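# Drive a rack screw into the housing with the hanging screwdriver

## Task

Use the electric screwdriver that hangs in the scene to pick up the screw from its rack and drive it downward until it sits tight in the uncovered threaded hole on the top face of the cast aluminium housing. Afterwards the screwdriver must hang freely and have stopped swinging, and neither hand may still be touching the housing.

## Robot and tools

Robot: two arms, left_arm and right_arm, each ending in a two-finger parallel gripper. The fingers point along the gripper's +z axis and close along its y axis. end_effector_position is the point between the finger pads, roughly 1 cm short of the fingertips.

Frames: the scene frame has its origin at table-top height, midway between the nominal arm bases, with +z up and +x out over the table. left_arm sits on the +y side; image left and right do not match arm names. Calibrated bases in the scene frame: left_arm at (-0.033, +0.323, +0.011) m, quat_wxyz (+1.000, 0, 0, +0.020); right_arm at (-0.032, -0.338, +0.039) m, quat_wxyz (+1.000, 0, 0, -0.025). Up is +z in both base frames. Each arm's hand pose, velocity, target and wrist camera pose are reported in that arm's own base frame. Fixed cameras and the table use the scene frame. Reported poses can be a few centimetres off, more at long reach.

execute_actions(actions, cameras): actions is a list of actions. Each action is a table of at most 15 rows, one row per 1/30 s control step. If a table has fewer rows, its last row is held until all 15 steps are used. Every row is a single list of 14 numbers in [-1, 1] covering both arms, even when only one arm moves: dx, dy, dz, rx, ry, rz, opening for left_arm, then the same seven for right_arm. The six pose numbers are an offset, not a pose. They are measured in that arm's base axes from its Hand target as it was when the action began, and every row counts from that same start. Repeating an offset therefore moves the hand further. Scale: 1.0 = 0.6 m or 180 degrees. rx, ry, rz form one rotation vector, turning about the Hand target position. Opening is absolute: +1 fully open (0.094 m), -1 closed. An empty list just returns state and images. cameras selects images: omitted, null or ["all"] gives all; [] gives none.

move(target, speed, blend, opening_speed, blocking, cameras): each gripper follows a straight path. target is one 14-number row, or a list of up to 15 rows, in the same layout and units as above. Every row is an offset from the Hand targets at the start of the move, not from the previous row. speed is in m/s, from 0.002 to 0.5 (default 0.25), and turning is capped at twice that in rad/s. It can be one value or one per target. blend (m) rounds corners in a list. opening_speed (0.2 or more, scale units per second) makes the fingers close gradually; use near the minimum on fragile parts. blocking=false returns after about 0.5 s while the motion continues. All paths finish together, each lasting 0.5 to 10 s. Paths do not avoid obstacles or the other arm. Faster moves lag, drift and hit harder. Avoid paths passing near an arm's own base, since that can flip its shoulder posture. The result adds a "move:" line: done, off_target, moving, held or fault, plus limits such as paced (pose clipped) or held (steps withheld). done means at rest within 10 mm and 2 degrees; it does not show contact.

wait(seconds 0 to 10) lets the scene run. stop brakes a running move. zoom_image(camera, region [x0,y0,x1,y1], at most 504x504 px) enlarges the latest image of cam_head_left, cam_head_right, cam_high, cam_low, cam_left_wrist or cam_right_wrist; every image is 672x504. read_manual gives licence texts only. finished_scene(scene) ends the scene for good. The goal must already hold without the robot.

Controller: each step the commanded pose is clipped to 100 mm and 20 degrees from the measured pose. Hand target in results is the last commanded pose after clipping, and later offsets count from it. Grippers often rest short of it by a centimetre or more from friction or weight; send the remaining distance as an offset. An arm blocked by an object keeps pushing. To release it, command its target back past the gripper; sending zeros for all six pose numbers re-requests the Hand target. A 0 in the opening slot is itself a command, so resend the current opening to keep a gripper as it is.

Gripping: grip_measured uses the opening scale and reads slightly wide when empty. On a hard part it reads up to about 0.064 below the part's width; about 0.05 below the first-touch reading (0.11 for small or round parts) the grip is at full force, roughly 50-64 N per pad. To release, command an opening well above grip_measured. grip_effort_nm is motor effort (negative closing). It is not a pad force.

Other readings: Joint torques include gravity and have offsets; joints 1-3 wrap at ±28 N m. Joint velocities reading "within noise" means the arm is still. Action results list positions at some steps. MOTOR HOT appears at 75 °C; at 90 °C the arm folds and idles; at 100 °C it drops. Avoid long stretched holds or pushing against unreachable poses.

Cautions: drops, releasing moving parts, slams, hard hits or pushes, and hits between the arms are penalised; arm-to-arm contact can fail the scene. Anything falling off the table fails the task. Occasional tugs on held parts or pushes on loose objects may happen. Move smoothly and gently, especially when lowering the screw into the hole and when releasing the screwdriver so it hangs still.

Each tool is called after "Call:" as a command line: name --argument value for each argument, lists and objects as JSON in quotes; but a table of rows of numbers goes row by row, as --pt "numbers of a row", without its own name.

## Session

Call:
execute_actions --actions '[]'

Call:
zoom_image --camera "cam_high" --region '[260, 90, 420, 330]'

Call:
zoom_image --camera "cam_low" --region '[100, 0, 400, 310]'

Scene clock: 0.00 s.
left_arm: end_effector_position=(+0.3974, +0.0198, +0.1260) grip_measured=+1.000 grip_effort_nm=n/a end_effector_quat_wxyz=(+0.642, -0.052, +0.765, +0.020) | right_arm: end_effector_position=(+0.3878, -0.0199, +0.1208) grip_measured=+1.000 grip_effort_nm=n/a end_effector_quat_wxyz=(+0.631, +0.014, +0.775, -0.044)
Joint positions: left_arm=[0.006 1.565 0.319 1.069 -0.092 -0.053 0.094] | right_arm=[-0.027 1.525 0.289 1.034 0.059 -0.039 0.094]
Joint velocities: within noise
Joint torques (N m): no reading
Heat: left arm: 34 °C; right arm: 31 °C.
Hand target: left_arm +0.3988, +0.0199, +0.1304; +0.646, -0.052, +0.761, +0.020 | right_arm +0.3907, -0.0200, +0.1309; +0.643, +0.014, +0.765, -0.044
Tool commands: left_gripper/opening=+1.0 right_gripper/opening=+1.0

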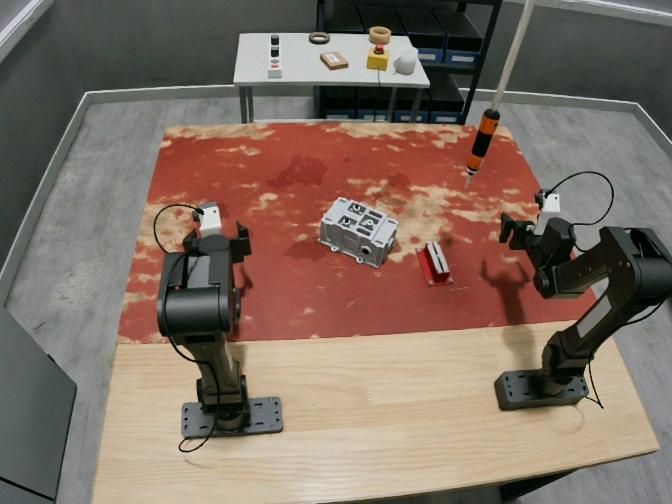

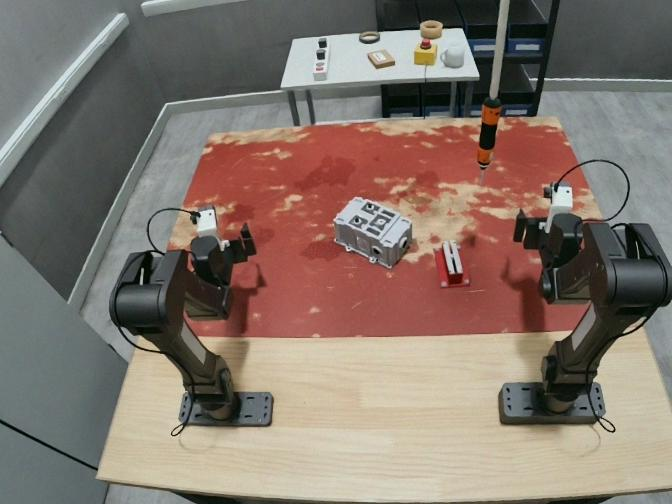

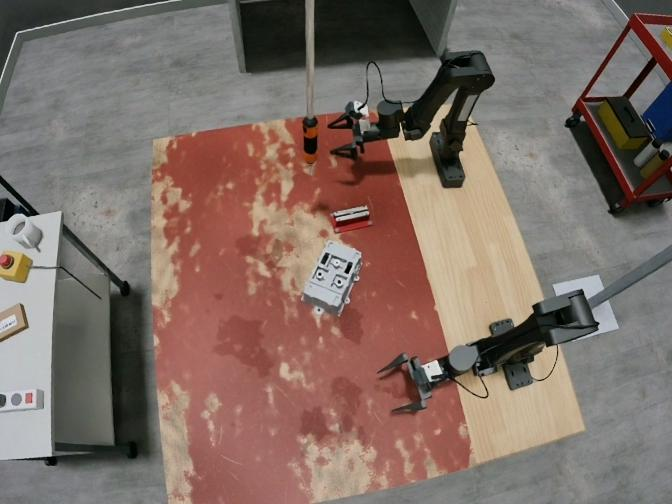

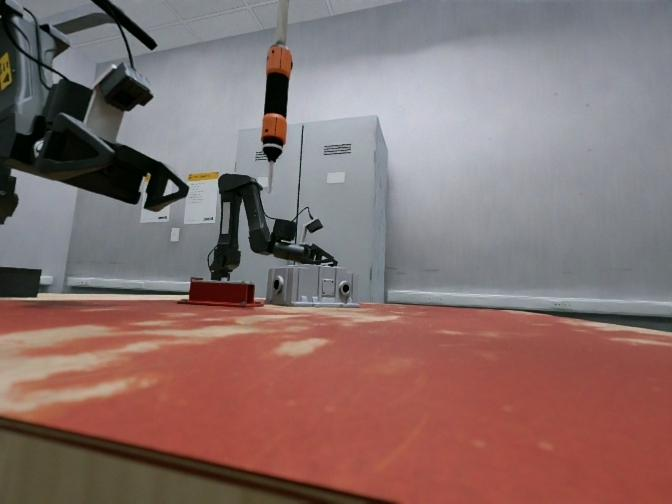

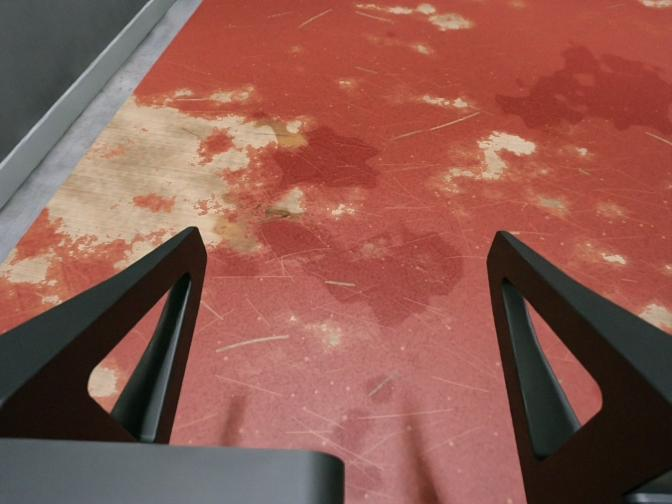

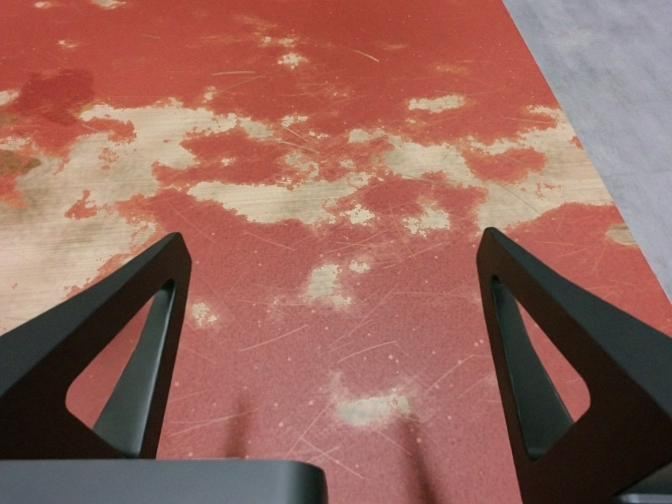

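Scaled by 2.100 from the camera's 672x504 image, which has a finer 960x720 frame.

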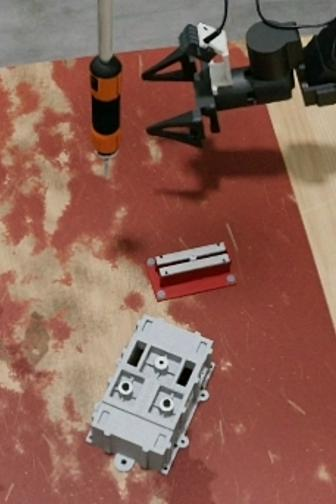

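Scaled by 1.626 from the camera's 672x504 image, which has a finer 960x720 frame.

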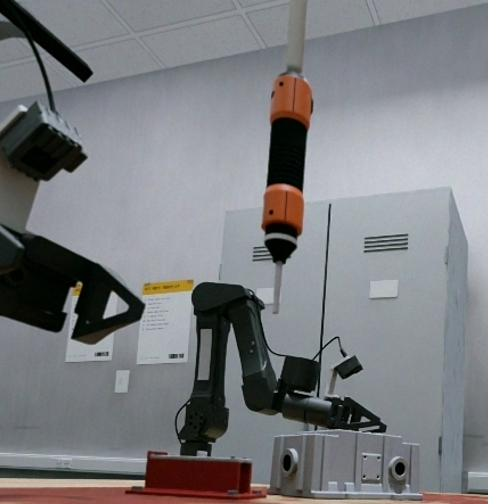

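Call:
move --pt "0 0 0.14 0 0 0 1 0 0 0.2 0 0 0 1" --pt "-0.11 -0.675 0.133 -0.03 -0.053 -0.531 1 -0.0145 0.057 0.369 0.0086 -0.065 0.25 1" --blend 0.04

Call:
zoom_image --camera "cam_left_wrist" --region '[200, 150, 500, 400]'

Scene clock: 24.13 s.
left_arm: end_effector_position=(+0.3296, -0.3804, +0.2101) grip_measured=+1.000 grip_effort_nm=-0.017 end_effector_quat_wxyz=(+0.502, +0.493, +0.506, -0.499) | right_arm: end_effector_position=(+0.3802, +0.0156, +0.3340) grip_measured=+1.000 grip_effort_nm=0.017 end_effector_quat_wxyz=(+0.669, -0.253, +0.661, +0.226)
Joint positions: left_arm=[-0.557 1.939 1.037 0.903 0.998 -0.011 0.094] | right_arm=[-0.387 1.271 0.886 0.381 -1.079 -0.042 0.094]
Joint velocities: within noise
Joint torques (N m): left_arm=[-0.17 -7.65 10.06 1.59 0.13 0.09] | right_arm=[-0.43 -4.27 10.17 1.58 -0.15 0.07]
Heat: left arm: 36 °C; right arm: 36 °C.
Hand target: left_arm +0.3329, -0.3851, +0.2102; +0.500, +0.499, +0.500, -0.500 | right_arm +0.3820, +0.0141, +0.3522; +0.683, -0.266, +0.645, +0.217
Off the commanded pose: left_arm 0.006 m, 1 deg | right_arm 0.018 m, 3 deg.
move: off_target (right_arm)

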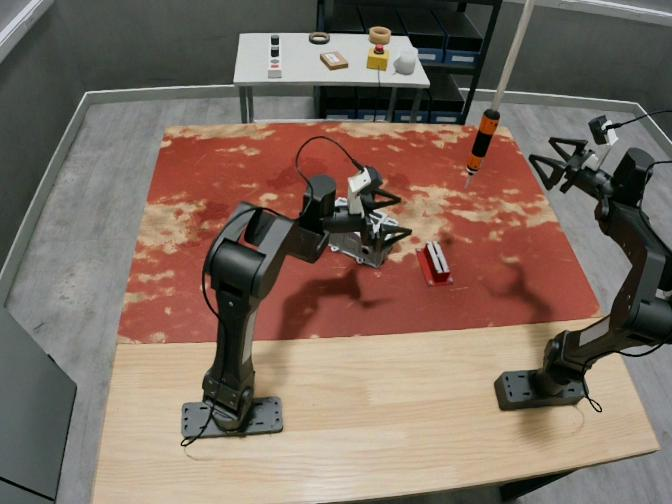

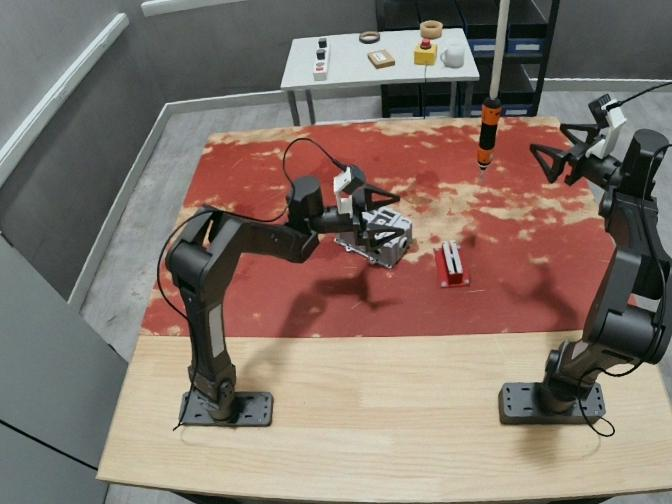

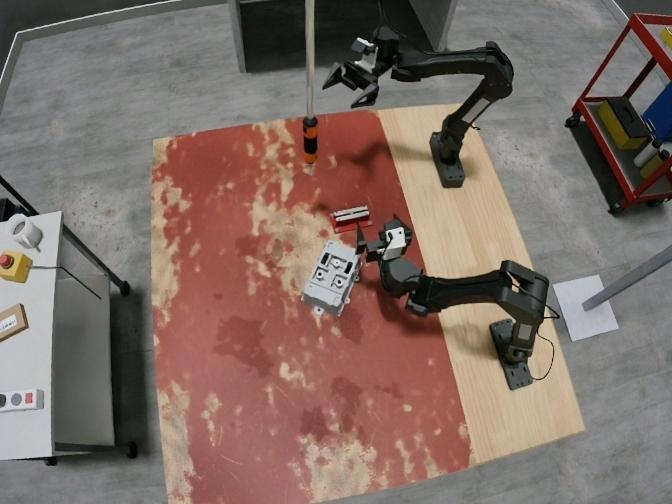

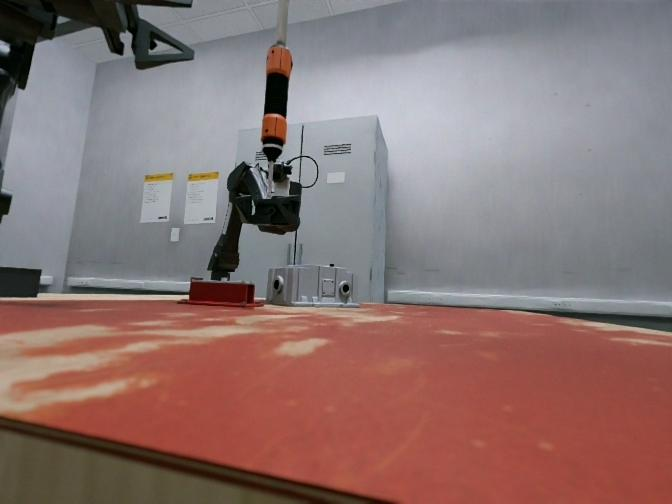

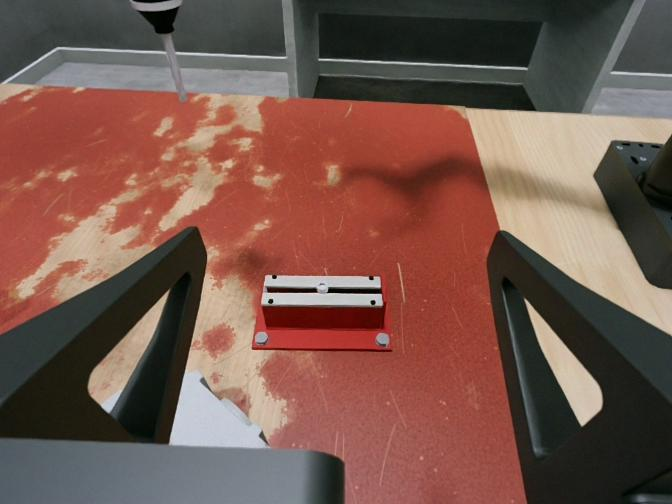

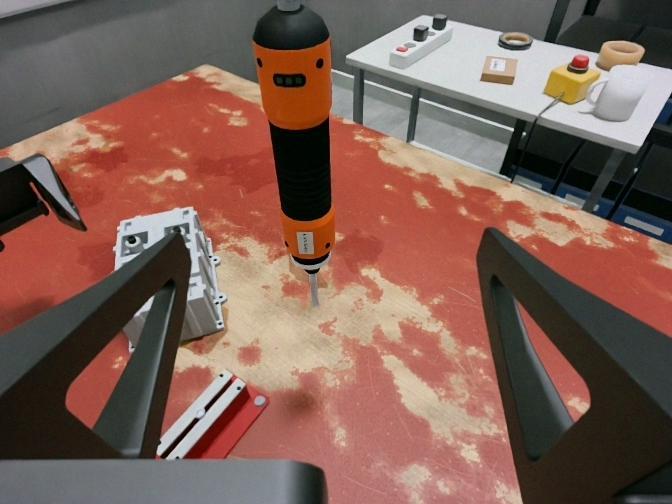

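Scaled by 1.680 from the camera's 672x504 image, which has a finer 960x720 frame.

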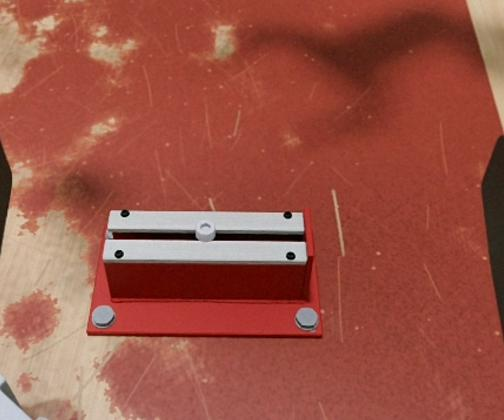

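Call:
move --target '[0,0,0,0,0,0,1,0.063,0.093,-0.045,0,0,0,1]' --cameras '["cam_right_wrist"]'

Scene clock: 41.50 s.
left_arm: end_effector_position=(+0.3294, -0.3804, +0.2101) grip_measured=+1.000 grip_effort_nm=-0.022 end_effector_quat_wxyz=(+0.501, +0.494, +0.506, -0.499) | right_arm: end_effector_position=(+0.4165, +0.0705, +0.3147) grip_measured=+1.000 grip_effort_nm=0.022 end_effector_quat_wxyz=(+0.670, -0.261, +0.657, +0.228)
Joint positions: left_arm=[-0.557 1.939 1.037 0.903 1 -0.011 0.094] | right_arm=[-0.163 1.38 0.886 0.496 -0.87 -0.048 0.094]
Joint velocities: within noise
Joint torques (N m): left_arm=[-0.17 -7.64 10.06 1.58 0.13 0.08] | right_arm=[0.18 -5.57 8.12 1.68 0.11 -0.06]
Heat: left arm: 37 °C; right arm: 37 °C.
Hand target: left_arm +0.3328, -0.3850, +0.2101; +0.500, +0.499, +0.500, -0.500 | right_arm +0.4198, +0.0700, +0.3253; +0.683, -0.266, +0.645, +0.217
Off the commanded pose: left_arm 0.006 m, 1 deg | right_arm 0.011 m, 3 deg.
move: off_target (right_arm)
Images, in order (width x height): cam_right_wrist 672x504.

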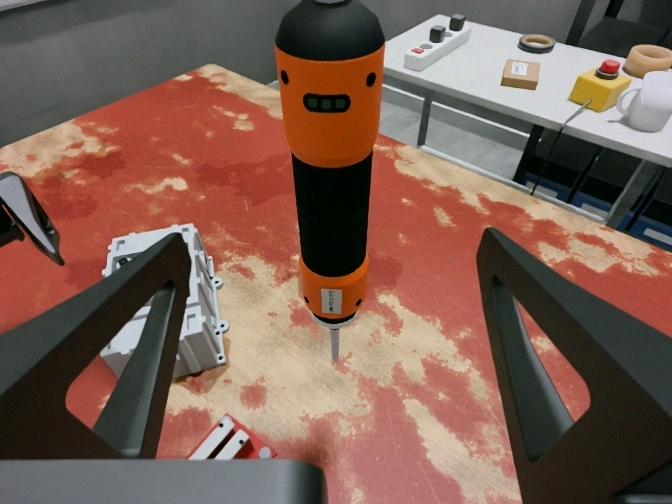

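Call:
move --target '[0,0,0,0,0,0,1,0.0817,0.067,-0.037,0,0,0,1]' --cameras '["cam_right_wrist","cam_low"]' --speed 0.15

Scene clock: 49.70 s.
left_arm: end_effector_position=(+0.3294, -0.3804, +0.2101) grip_measured=+1.000 grip_effort_nm=-0.022 end_effector_quat_wxyz=(+0.501, +0.494, +0.506, -0.499) | right_arm: end_effector_position=(+0.4614, +0.1103, +0.2840) grip_measured=+1.000 grip_effort_nm=0.022 end_effector_quat_wxyz=(+0.663, -0.260, +0.664, +0.229)
Joint positions: left_arm=[-0.557 1.939 1.037 0.903 1 -0.011 0.094] | right_arm=[-0.02 1.576 0.954 0.6 -0.726 -0.055 0.094]
Joint velocities: within noise
Joint torques (N m): left_arm=[-0.16 -7.65 10.02 1.58 0.13 0.08] | right_arm=[0.34 -6.9 10.03 1.74 0.07 -0.05]
Heat: left arm: 37 °C; right arm: 37 °C.
Hand target: left_arm +0.3329, -0.3850, +0.2101; +0.500, +0.499, +0.500, -0.500 | right_arm +0.4688, +0.1102, +0.3031; +0.683, -0.266, +0.645, +0.217
Off the commanded pose: left_arm 0.006 m, 1 deg | right_arm 0.021 m, 4 deg.
move: off_target (right_arm)
Images, in order (width x height): cam_low 672x504, cam_right_wrist 672x504.

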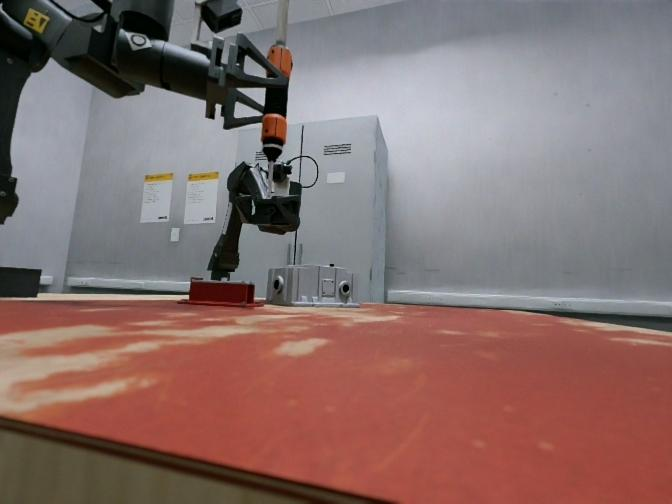

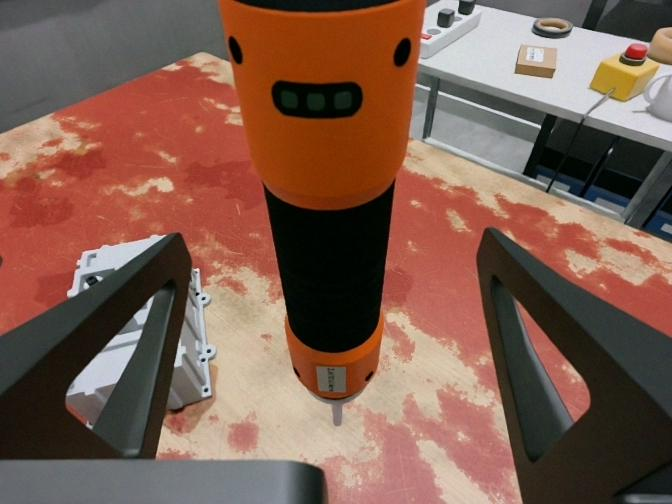

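Call:
move --target '[0,0,0,0,0,0,1,0.012,0.0105,0.024,0,0,0,1]' --cameras '["cam_right_wrist","cam_low"]' --speed 0.1

Scene clock: 67.07 s.
left_arm: end_effector_position=(+0.3294, -0.3804, +0.2101) grip_measured=+1.000 grip_effort_nm=-0.027 end_effector_quat_wxyz=(+0.502, +0.494, +0.506, -0.499) | right_arm: end_effector_position=(+0.4702, +0.1156, +0.3063) grip_measured=+1.000 grip_effort_nm=0.017 end_effector_quat_wxyz=(+0.675, -0.264, +0.651, +0.223)
Joint positions: left_arm=[-0.557 1.939 1.037 0.903 1 -0.01 0.094] | right_arm=[-0.003 1.588 1.028 0.576 -0.707 -0.056 0.094]
Joint velocities: within noise
Joint torques (N m): left_arm=[-0.2 -7.68 10.02 1.59 0.12 0.08] | right_arm=[0.47 -7.19 9.95 1.34 0.1 -0.08]
Heat: left arm: 37 °C; right arm: 37 °C.
Hand target: left_arm +0.3329, -0.3850, +0.2101; +0.500, +0.499, +0.500, -0.500 | right_arm +0.4760, +0.1165, +0.3176; +0.683, -0.266, +0.645, +0.217
Off the commanded pose: left_arm 0.006 m, 1 deg | right_arm 0.013 m, 1 deg.
move: off_target (right_arm)
Images, in order (width x height): cam_low 672x504, cam_right_wrist 672x504.

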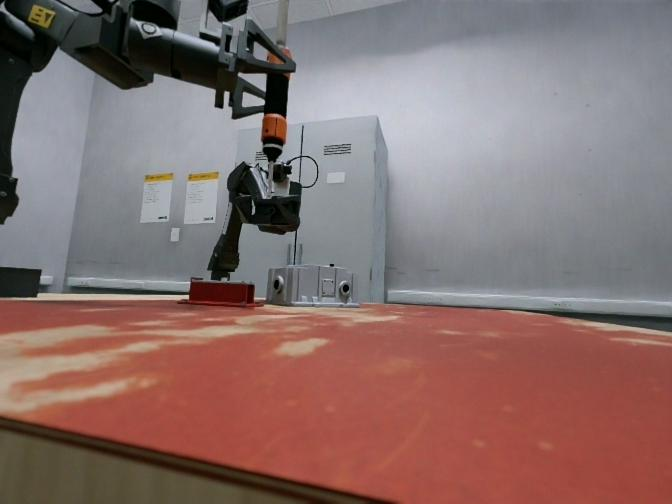

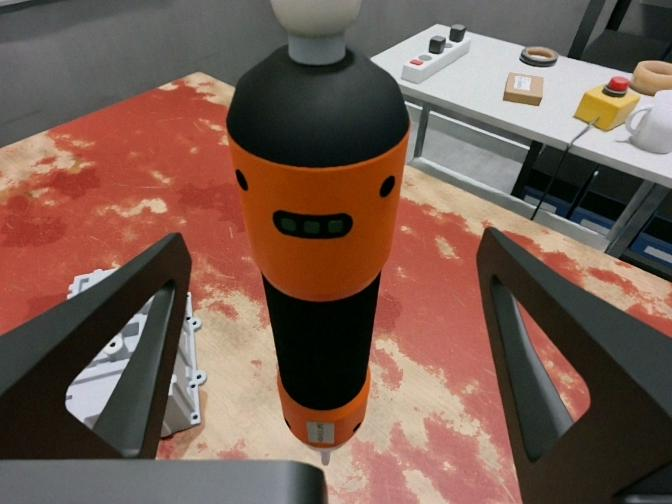

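Call:
move --target '[0,0,0,0,0,0,1,-0.004,0.006,-0.03,0,0,0,1]' --cameras '["cam_right_wrist"]' --speed 0.1

Scene clock: 77.13 s.
left_arm: end_effector_position=(+0.3294, -0.3804, +0.2101) grip_measured=+1.000 grip_effort_nm=-0.027 end_effector_quat_wxyz=(+0.502, +0.494, +0.506, -0.499) | right_arm: end_effector_position=(+0.4728, +0.1190, +0.3067) grip_measured=+1.000 grip_effort_nm=0.017 end_effector_quat_wxyz=(+0.682, -0.267, +0.644, +0.220)
Joint positions: left_arm=[-0.557 1.939 1.037 0.903 1 -0.01 0.094] | right_arm=[0.008 1.603 1.028 0.611 -0.697 -0.058 0.094]
Joint velocities: within noise
Joint torques (N m): left_arm=[-0.18 -7.66 10.03 1.59 0.12 0.08] | right_arm=[0.39 -7.46 5.24 1.73 0.14 -0.04]
Heat: left arm: 37 °C; right arm: 36 °C.
Hand target: left_arm +0.3329, -0.3850, +0.2101; +0.500, +0.499, +0.500, -0.500 | right_arm +0.4736, +0.1200, +0.2996; +0.683, -0.266, +0.645, +0.217
Off the commanded pose: left_arm 0.006 m, 1 deg | right_arm 0.007 m, 0 deg.
move: done
Images, in order (width x height): cam_right_wrist 672x504.

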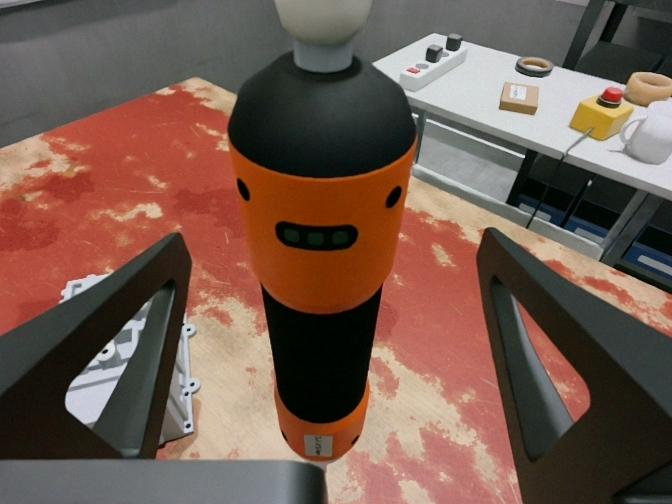

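Call:
move --pt "0 0 0 0 0 0 1 -0.004 -0.003 -0.022 0 0 0 1" --pt "0 0 0 0 0 0 1 -0.004 -0.003 -0.022 0 0 0 -0.25" --cameras '["cam_right_wrist","cam_low"]' --speed 0.1 --opening_speed 0.8

Scene clock: 85.17 s.
left_arm: end_effector_position=(+0.3294, -0.3804, +0.2101) grip_measured=+1.000 grip_effort_nm=-0.037 end_effector_quat_wxyz=(+0.502, +0.494, +0.506, -0.499) | right_arm: end_effector_position=(+0.4705, +0.1189, +0.2904) grip_measured=-0.246 grip_effort_nm=-0.203 end_effector_quat_wxyz=(+0.680, -0.266, +0.646, +0.220)
Joint positions: left_arm=[-0.557 1.939 1.037 0.903 1 -0.01 0.094] | right_arm=[0.008 1.616 0.976 0.669 -0.696 -0.059 0.035]
Joint velocities: within noise
Joint torques (N m): left_arm=[-0.18 -7.65 10.03 1.59 0.11 0.08] | right_arm=[0.02 -7.49 5.45 1.68 0.06 -0.06]
Heat: left arm: 37 °C; right arm: 37 °C.
Hand target: left_arm +0.3329, -0.3850, +0.2101; +0.500, +0.499, +0.500, -0.500 | right_arm +0.4712, +0.1182, +0.2863; +0.683, -0.266, +0.645, +0.217
Off the commanded pose: left_arm 0.006 m, 1 deg | right_arm 0.004 m, 1 deg.
move: done
Images, in order (width x height): cam_low 672x504, cam_right_wrist 672x504.

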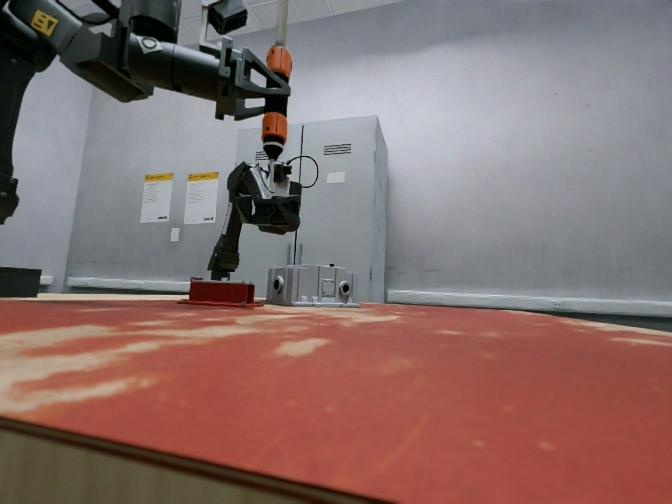

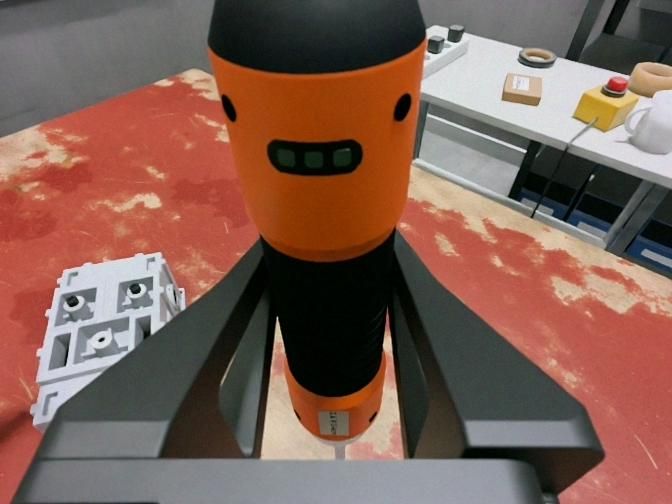

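Call:
move --pt "0 0 0 0 0 0 1 0 0 0 0 0 0 -0.5" --pt "0 0 0 0 0 0 1 -0.205 0.108 -0.09 0 0 0 -0.5" --cameras '["cam_left_wrist","cam_low","cam_right_wrist"]' --speed 0.15 --opening_speed 1

Call:
zoom_image --camera "cam_left_wrist" --region '[230, 130, 430, 330]'

Call:
zoom_image --camera "cam_low" --region '[170, 190, 290, 310]'

Scene clock: 105.57 s.
left_arm: end_effector_position=(+0.3294, -0.3804, +0.2101) grip_measured=+1.000 grip_effort_nm=-0.022 end_effector_quat_wxyz=(+0.502, +0.494, +0.506, -0.499) | right_arm: end_effector_position=(+0.3530, +0.1837, +0.2231) grip_measured=-0.279 grip_effort_nm=-1.013 end_effector_quat_wxyz=(+0.669, -0.263, +0.659, +0.221)
Joint positions: left_arm=[-0.557 1.939 1.037 0.903 1 -0.01 0.094] | right_arm=[0.304 1.317 0.443 0.868 -0.396 -0.063 0.034]
Joint velocities: within noise
Joint torques (N m): left_arm=[-0.21 -7.66 10.03 1.59 0.12 0.08] | right_arm=[0.44 -6.71 5.07 1.79 0.06 -0.11]
Heat: left arm: 38 °C; right arm: 38 °C.
Hand target: left_arm +0.3329, -0.3850, +0.2101; +0.500, +0.499, +0.500, -0.500 | right_arm +0.3481, +0.1831, +0.2322; +0.683, -0.266, +0.645, +0.217
Off the commanded pose: left_arm 0.006 m, 1 deg | right_arm 0.010 m, 2 deg.
move: done
Images, in order (width x height): cam_low 672x504, cam_left_wrist 672x504, cam_right_wrist 672x504.

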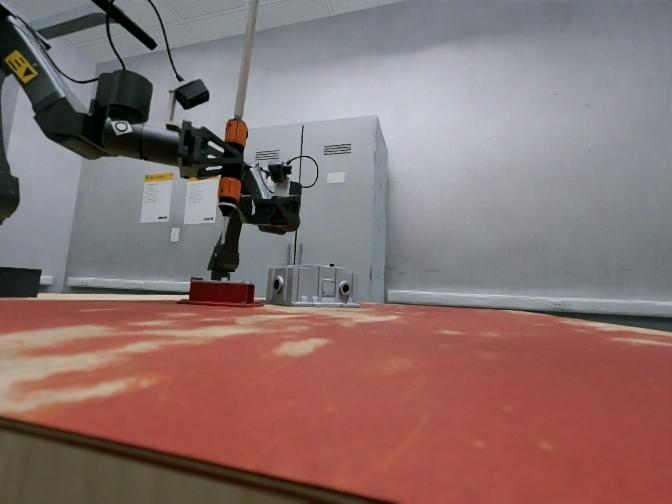

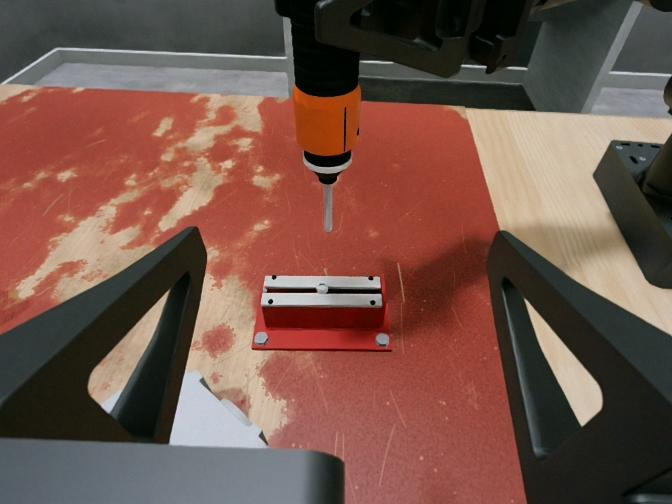

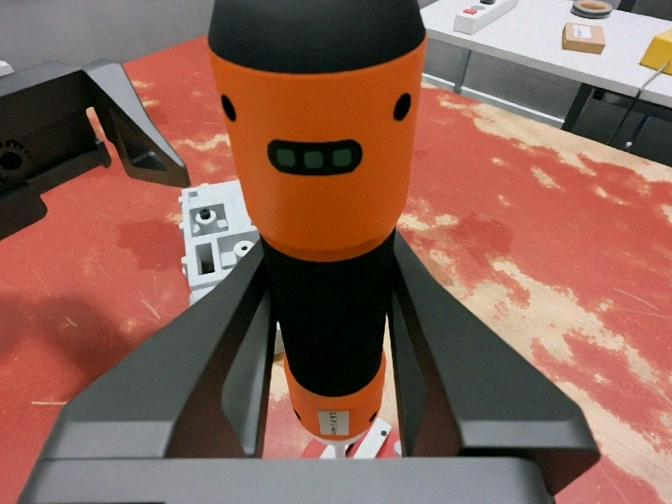

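Scaled by 2.520 from the camera's 672x504 image, which has a finer 960x720 frame.

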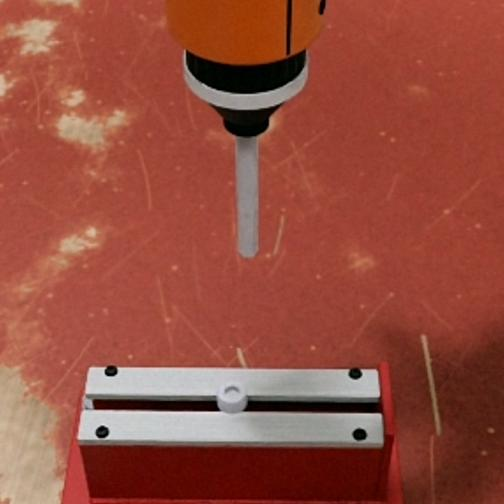

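Scaled by 4.200 from the camera's 672x504 image, which has a finer 960x720 frame.

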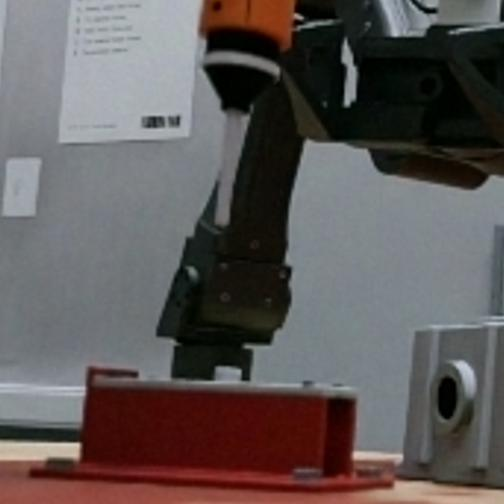

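Call:
move --target '[0,0,0,0,0,0,1,0.008,0.0065,-0.07,0,0,0,-0.5]' --cameras '["cam_left_wrist","cam_low"]' --speed 0.08

Call:
zoom_image --camera "cam_left_wrist" --region '[270, 210, 370, 310]'

Call:
zoom_image --camera "cam_low" --region '[170, 210, 270, 310]'

Scene clock: 123.47 s.
left_arm: end_effector_position=(+0.3294, -0.3804, +0.2101) grip_measured=+1.000 grip_effort_nm=-0.027 end_effector_quat_wxyz=(+0.502, +0.494, +0.506, -0.499) | right_arm: end_effector_position=(+0.3554, +0.1854, +0.1939) grip_measured=-0.279 grip_effort_nm=-1.009 end_effector_quat_wxyz=(+0.683, -0.263, +0.646, +0.218)
Joint positions: left_arm=[-0.557 1.939 1.037 0.903 1 -0.01 0.094] | right_arm=[0.31 1.493 0.37 1.152 -0.386 -0.065 0.034]
Joint velocities: within noise
Joint torques (N m): left_arm=[-0.21 -7.66 10.04 1.59 0.13 0.08] | right_arm=[0.55 -4.4 4.16 1.74 0.07 -0.13]
Heat: left arm: 38 °C; right arm: 38 °C.
Hand target: left_arm +0.3329, -0.3850, +0.2101; +0.500, +0.499, +0.500, -0.500 | right_arm +0.3530, +0.1869, +0.1902; +0.683, -0.266, +0.645, +0.217
Off the commanded pose: left_arm 0.006 m, 1 deg | right_arm 0.005 m, 0 deg.
move: done
Images, in order (width x height): cam_low 672x504, cam_left_wrist 672x504.

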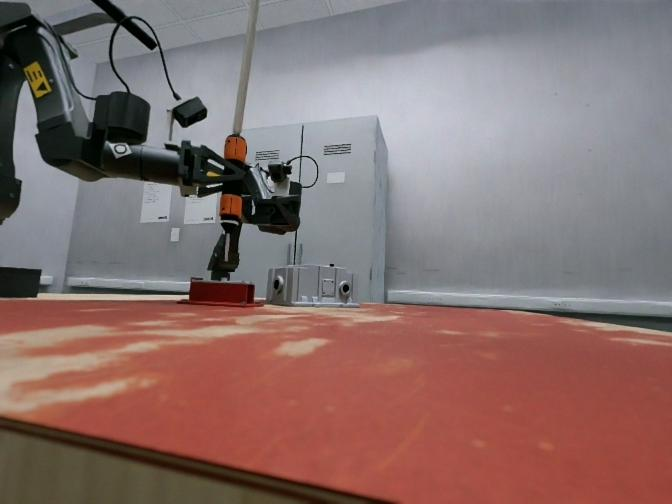

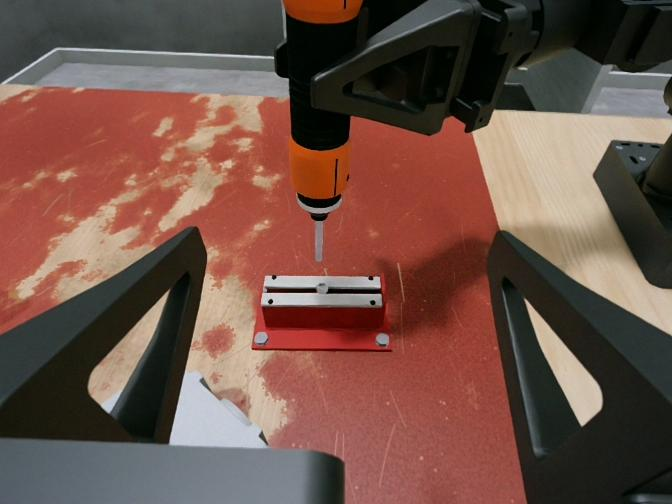

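Scaled by 5.040 from the camera's 672x504 image, which has a finer 960x720 frame.

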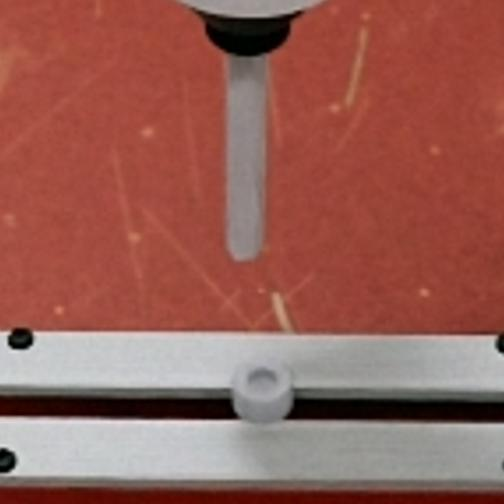

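Scaled by 5.040 from the camera's 672x504 image, which has a finer 960x720 frame.

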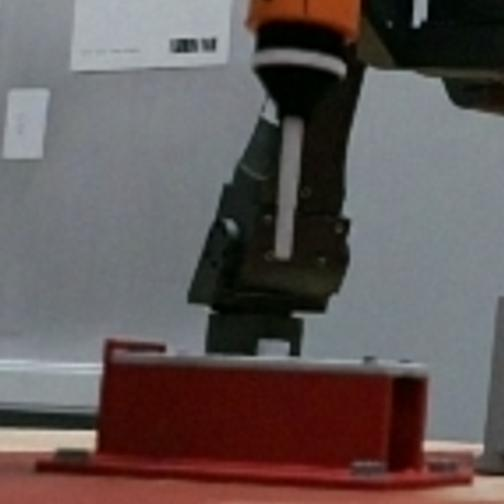

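Call:
move --target '[0,0,0,0,0,0,1,-0.0025,-0.0032,-0.036,0,0,0,-0.5]' --cameras '["cam_left_wrist","cam_low"]' --speed 0.05

Call:
zoom_image --camera "cam_left_wrist" --region '[270, 210, 370, 310]'

Call:
zoom_image --camera "cam_low" --region '[170, 210, 270, 310]'

Scene clock: 136.90 s.
left_arm: end_effector_position=(+0.3294, -0.3804, +0.2101) grip_measured=+1.000 grip_effort_nm=-0.022 end_effector_quat_wxyz=(+0.502, +0.494, +0.506, -0.499) | right_arm: end_effector_position=(+0.3541, +0.1849, +0.1724) grip_measured=-0.279 grip_effort_nm=-1.004 end_effector_quat_wxyz=(+0.683, -0.263, +0.646, +0.218)
Joint positions: left_arm=[-0.557 1.939 1.037 0.903 1 -0.01 0.094] | right_arm=[0.31 1.608 0.331 1.307 -0.385 -0.065 0.034]
Joint velocities: within noise
Joint torques (N m): left_arm=[-0.12 -7.66 10.02 1.58 0.13 0.08] | right_arm=[0.18 -4.72 3.34 1.77 -0.01 -0.07]
Heat: left arm: 38 °C; right arm: 39 °C.
Hand target: left_arm +0.3329, -0.3850, +0.2101; +0.500, +0.499, +0.500, -0.500 | right_arm +0.3515, +0.1850, +0.1686; +0.683, -0.266, +0.645, +0.216
Off the commanded pose: left_arm 0.006 m, 1 deg | right_arm 0.005 m, 0 deg.
move: done
Images, in order (width x height): cam_low 672x504, cam_left_wrist 672x504.

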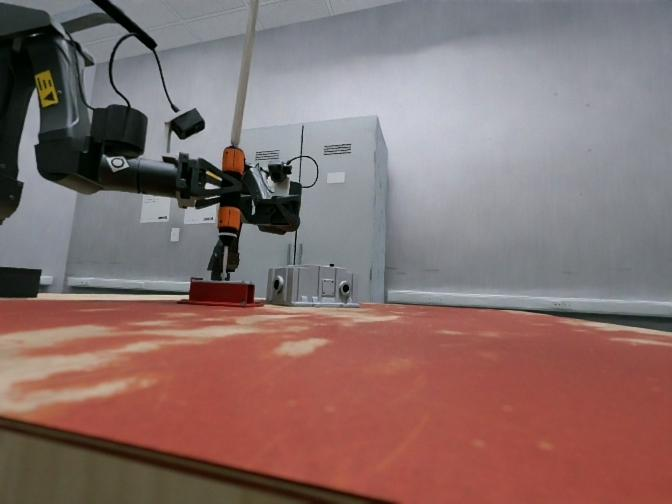

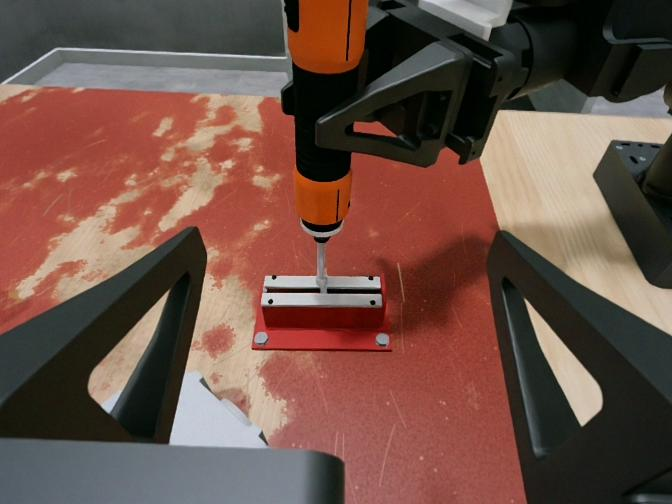

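Scaled by 5.040 from the camera's 672x504 image, which has a finer 960x720 frame.

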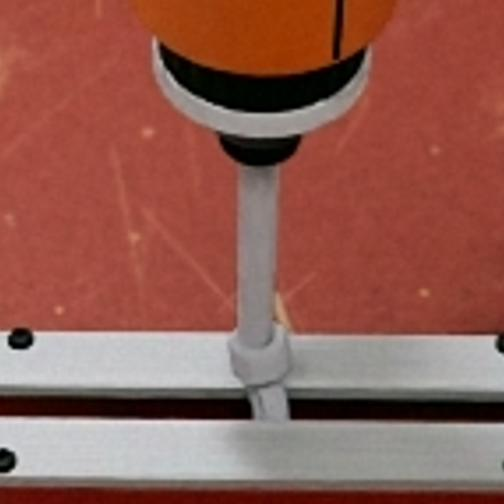

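Scaled by 5.040 from the camera's 672x504 image, which has a finer 960x720 frame.

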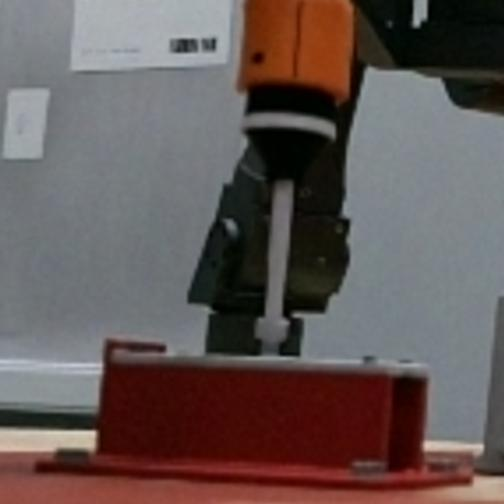

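Call:
move --target '[0,0,0,0,0,0,1,0,0,0.12,0,0,0,-0.5]' --cameras '["cam_left_wrist","cam_low"]' --speed 0.06

Call:
zoom_image --camera "cam_left_wrist" --region '[280, 170, 380, 270]'

Call:
zoom_image --camera "cam_low" --region '[170, 190, 270, 290]'

Scene clock: 150.00 s.
left_arm: end_effector_position=(+0.3294, -0.3804, +0.2101) grip_measured=+1.000 grip_effort_nm=-0.027 end_effector_quat_wxyz=(+0.502, +0.494, +0.506, -0.499) | right_arm: end_effector_position=(+0.3496, +0.1835, +0.2209) grip_measured=-0.279 grip_effort_nm=-1.009 end_effector_quat_wxyz=(+0.668, -0.262, +0.661, +0.219)
Joint positions: left_arm=[-0.557 1.939 1.037 0.903 1 -0.01 0.094] | right_arm=[0.31 1.303 0.429 0.86 -0.385 -0.065 0.034]
Joint velocities: within noise
Joint torques (N m): left_arm=[-0.17 -7.65 10.04 1.58 0.13 0.09] | right_arm=[0.09 -6.52 8.73 1.42 -0.02 -0.09]
Heat: left arm: 38 °C; right arm: 40 °C.
Hand target: left_arm +0.3329, -0.3850, +0.2101; +0.500, +0.499, +0.500, -0.500 | right_arm +0.3516, +0.1850, +0.2407; +0.683, -0.266, +0.645, +0.216
Off the commanded pose: left_arm 0.006 m, 1 deg | right_arm 0.020 m, 3 deg.
move: off_target (right_arm)
Images, in order (width x height): cam_low 672x504, cam_left_wrist 672x504.

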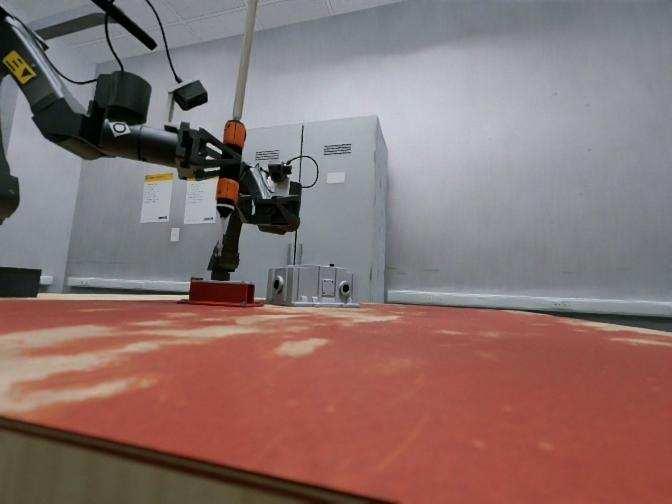

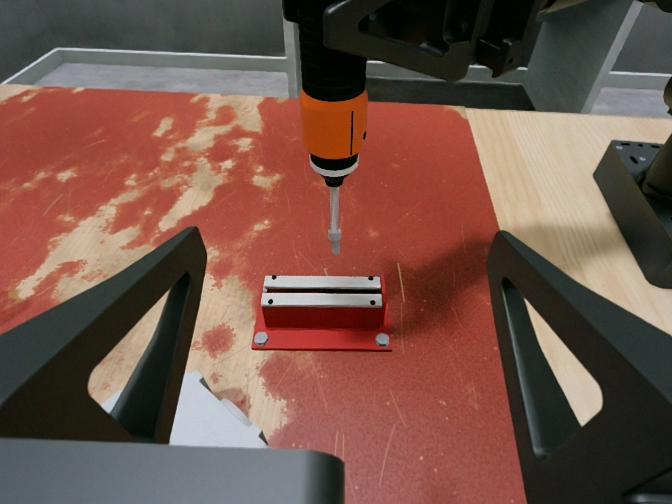

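Scaled by 5.040 from the camera's 672x504 image, which has a finer 960x720 frame.

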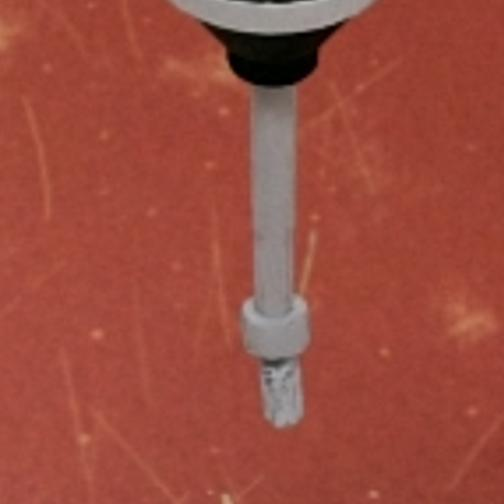

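Scaled by 5.040 from the camera's 672x504 image, which has a finer 960x720 frame.

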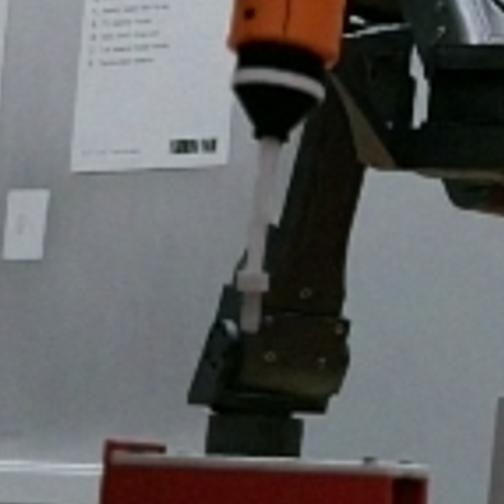

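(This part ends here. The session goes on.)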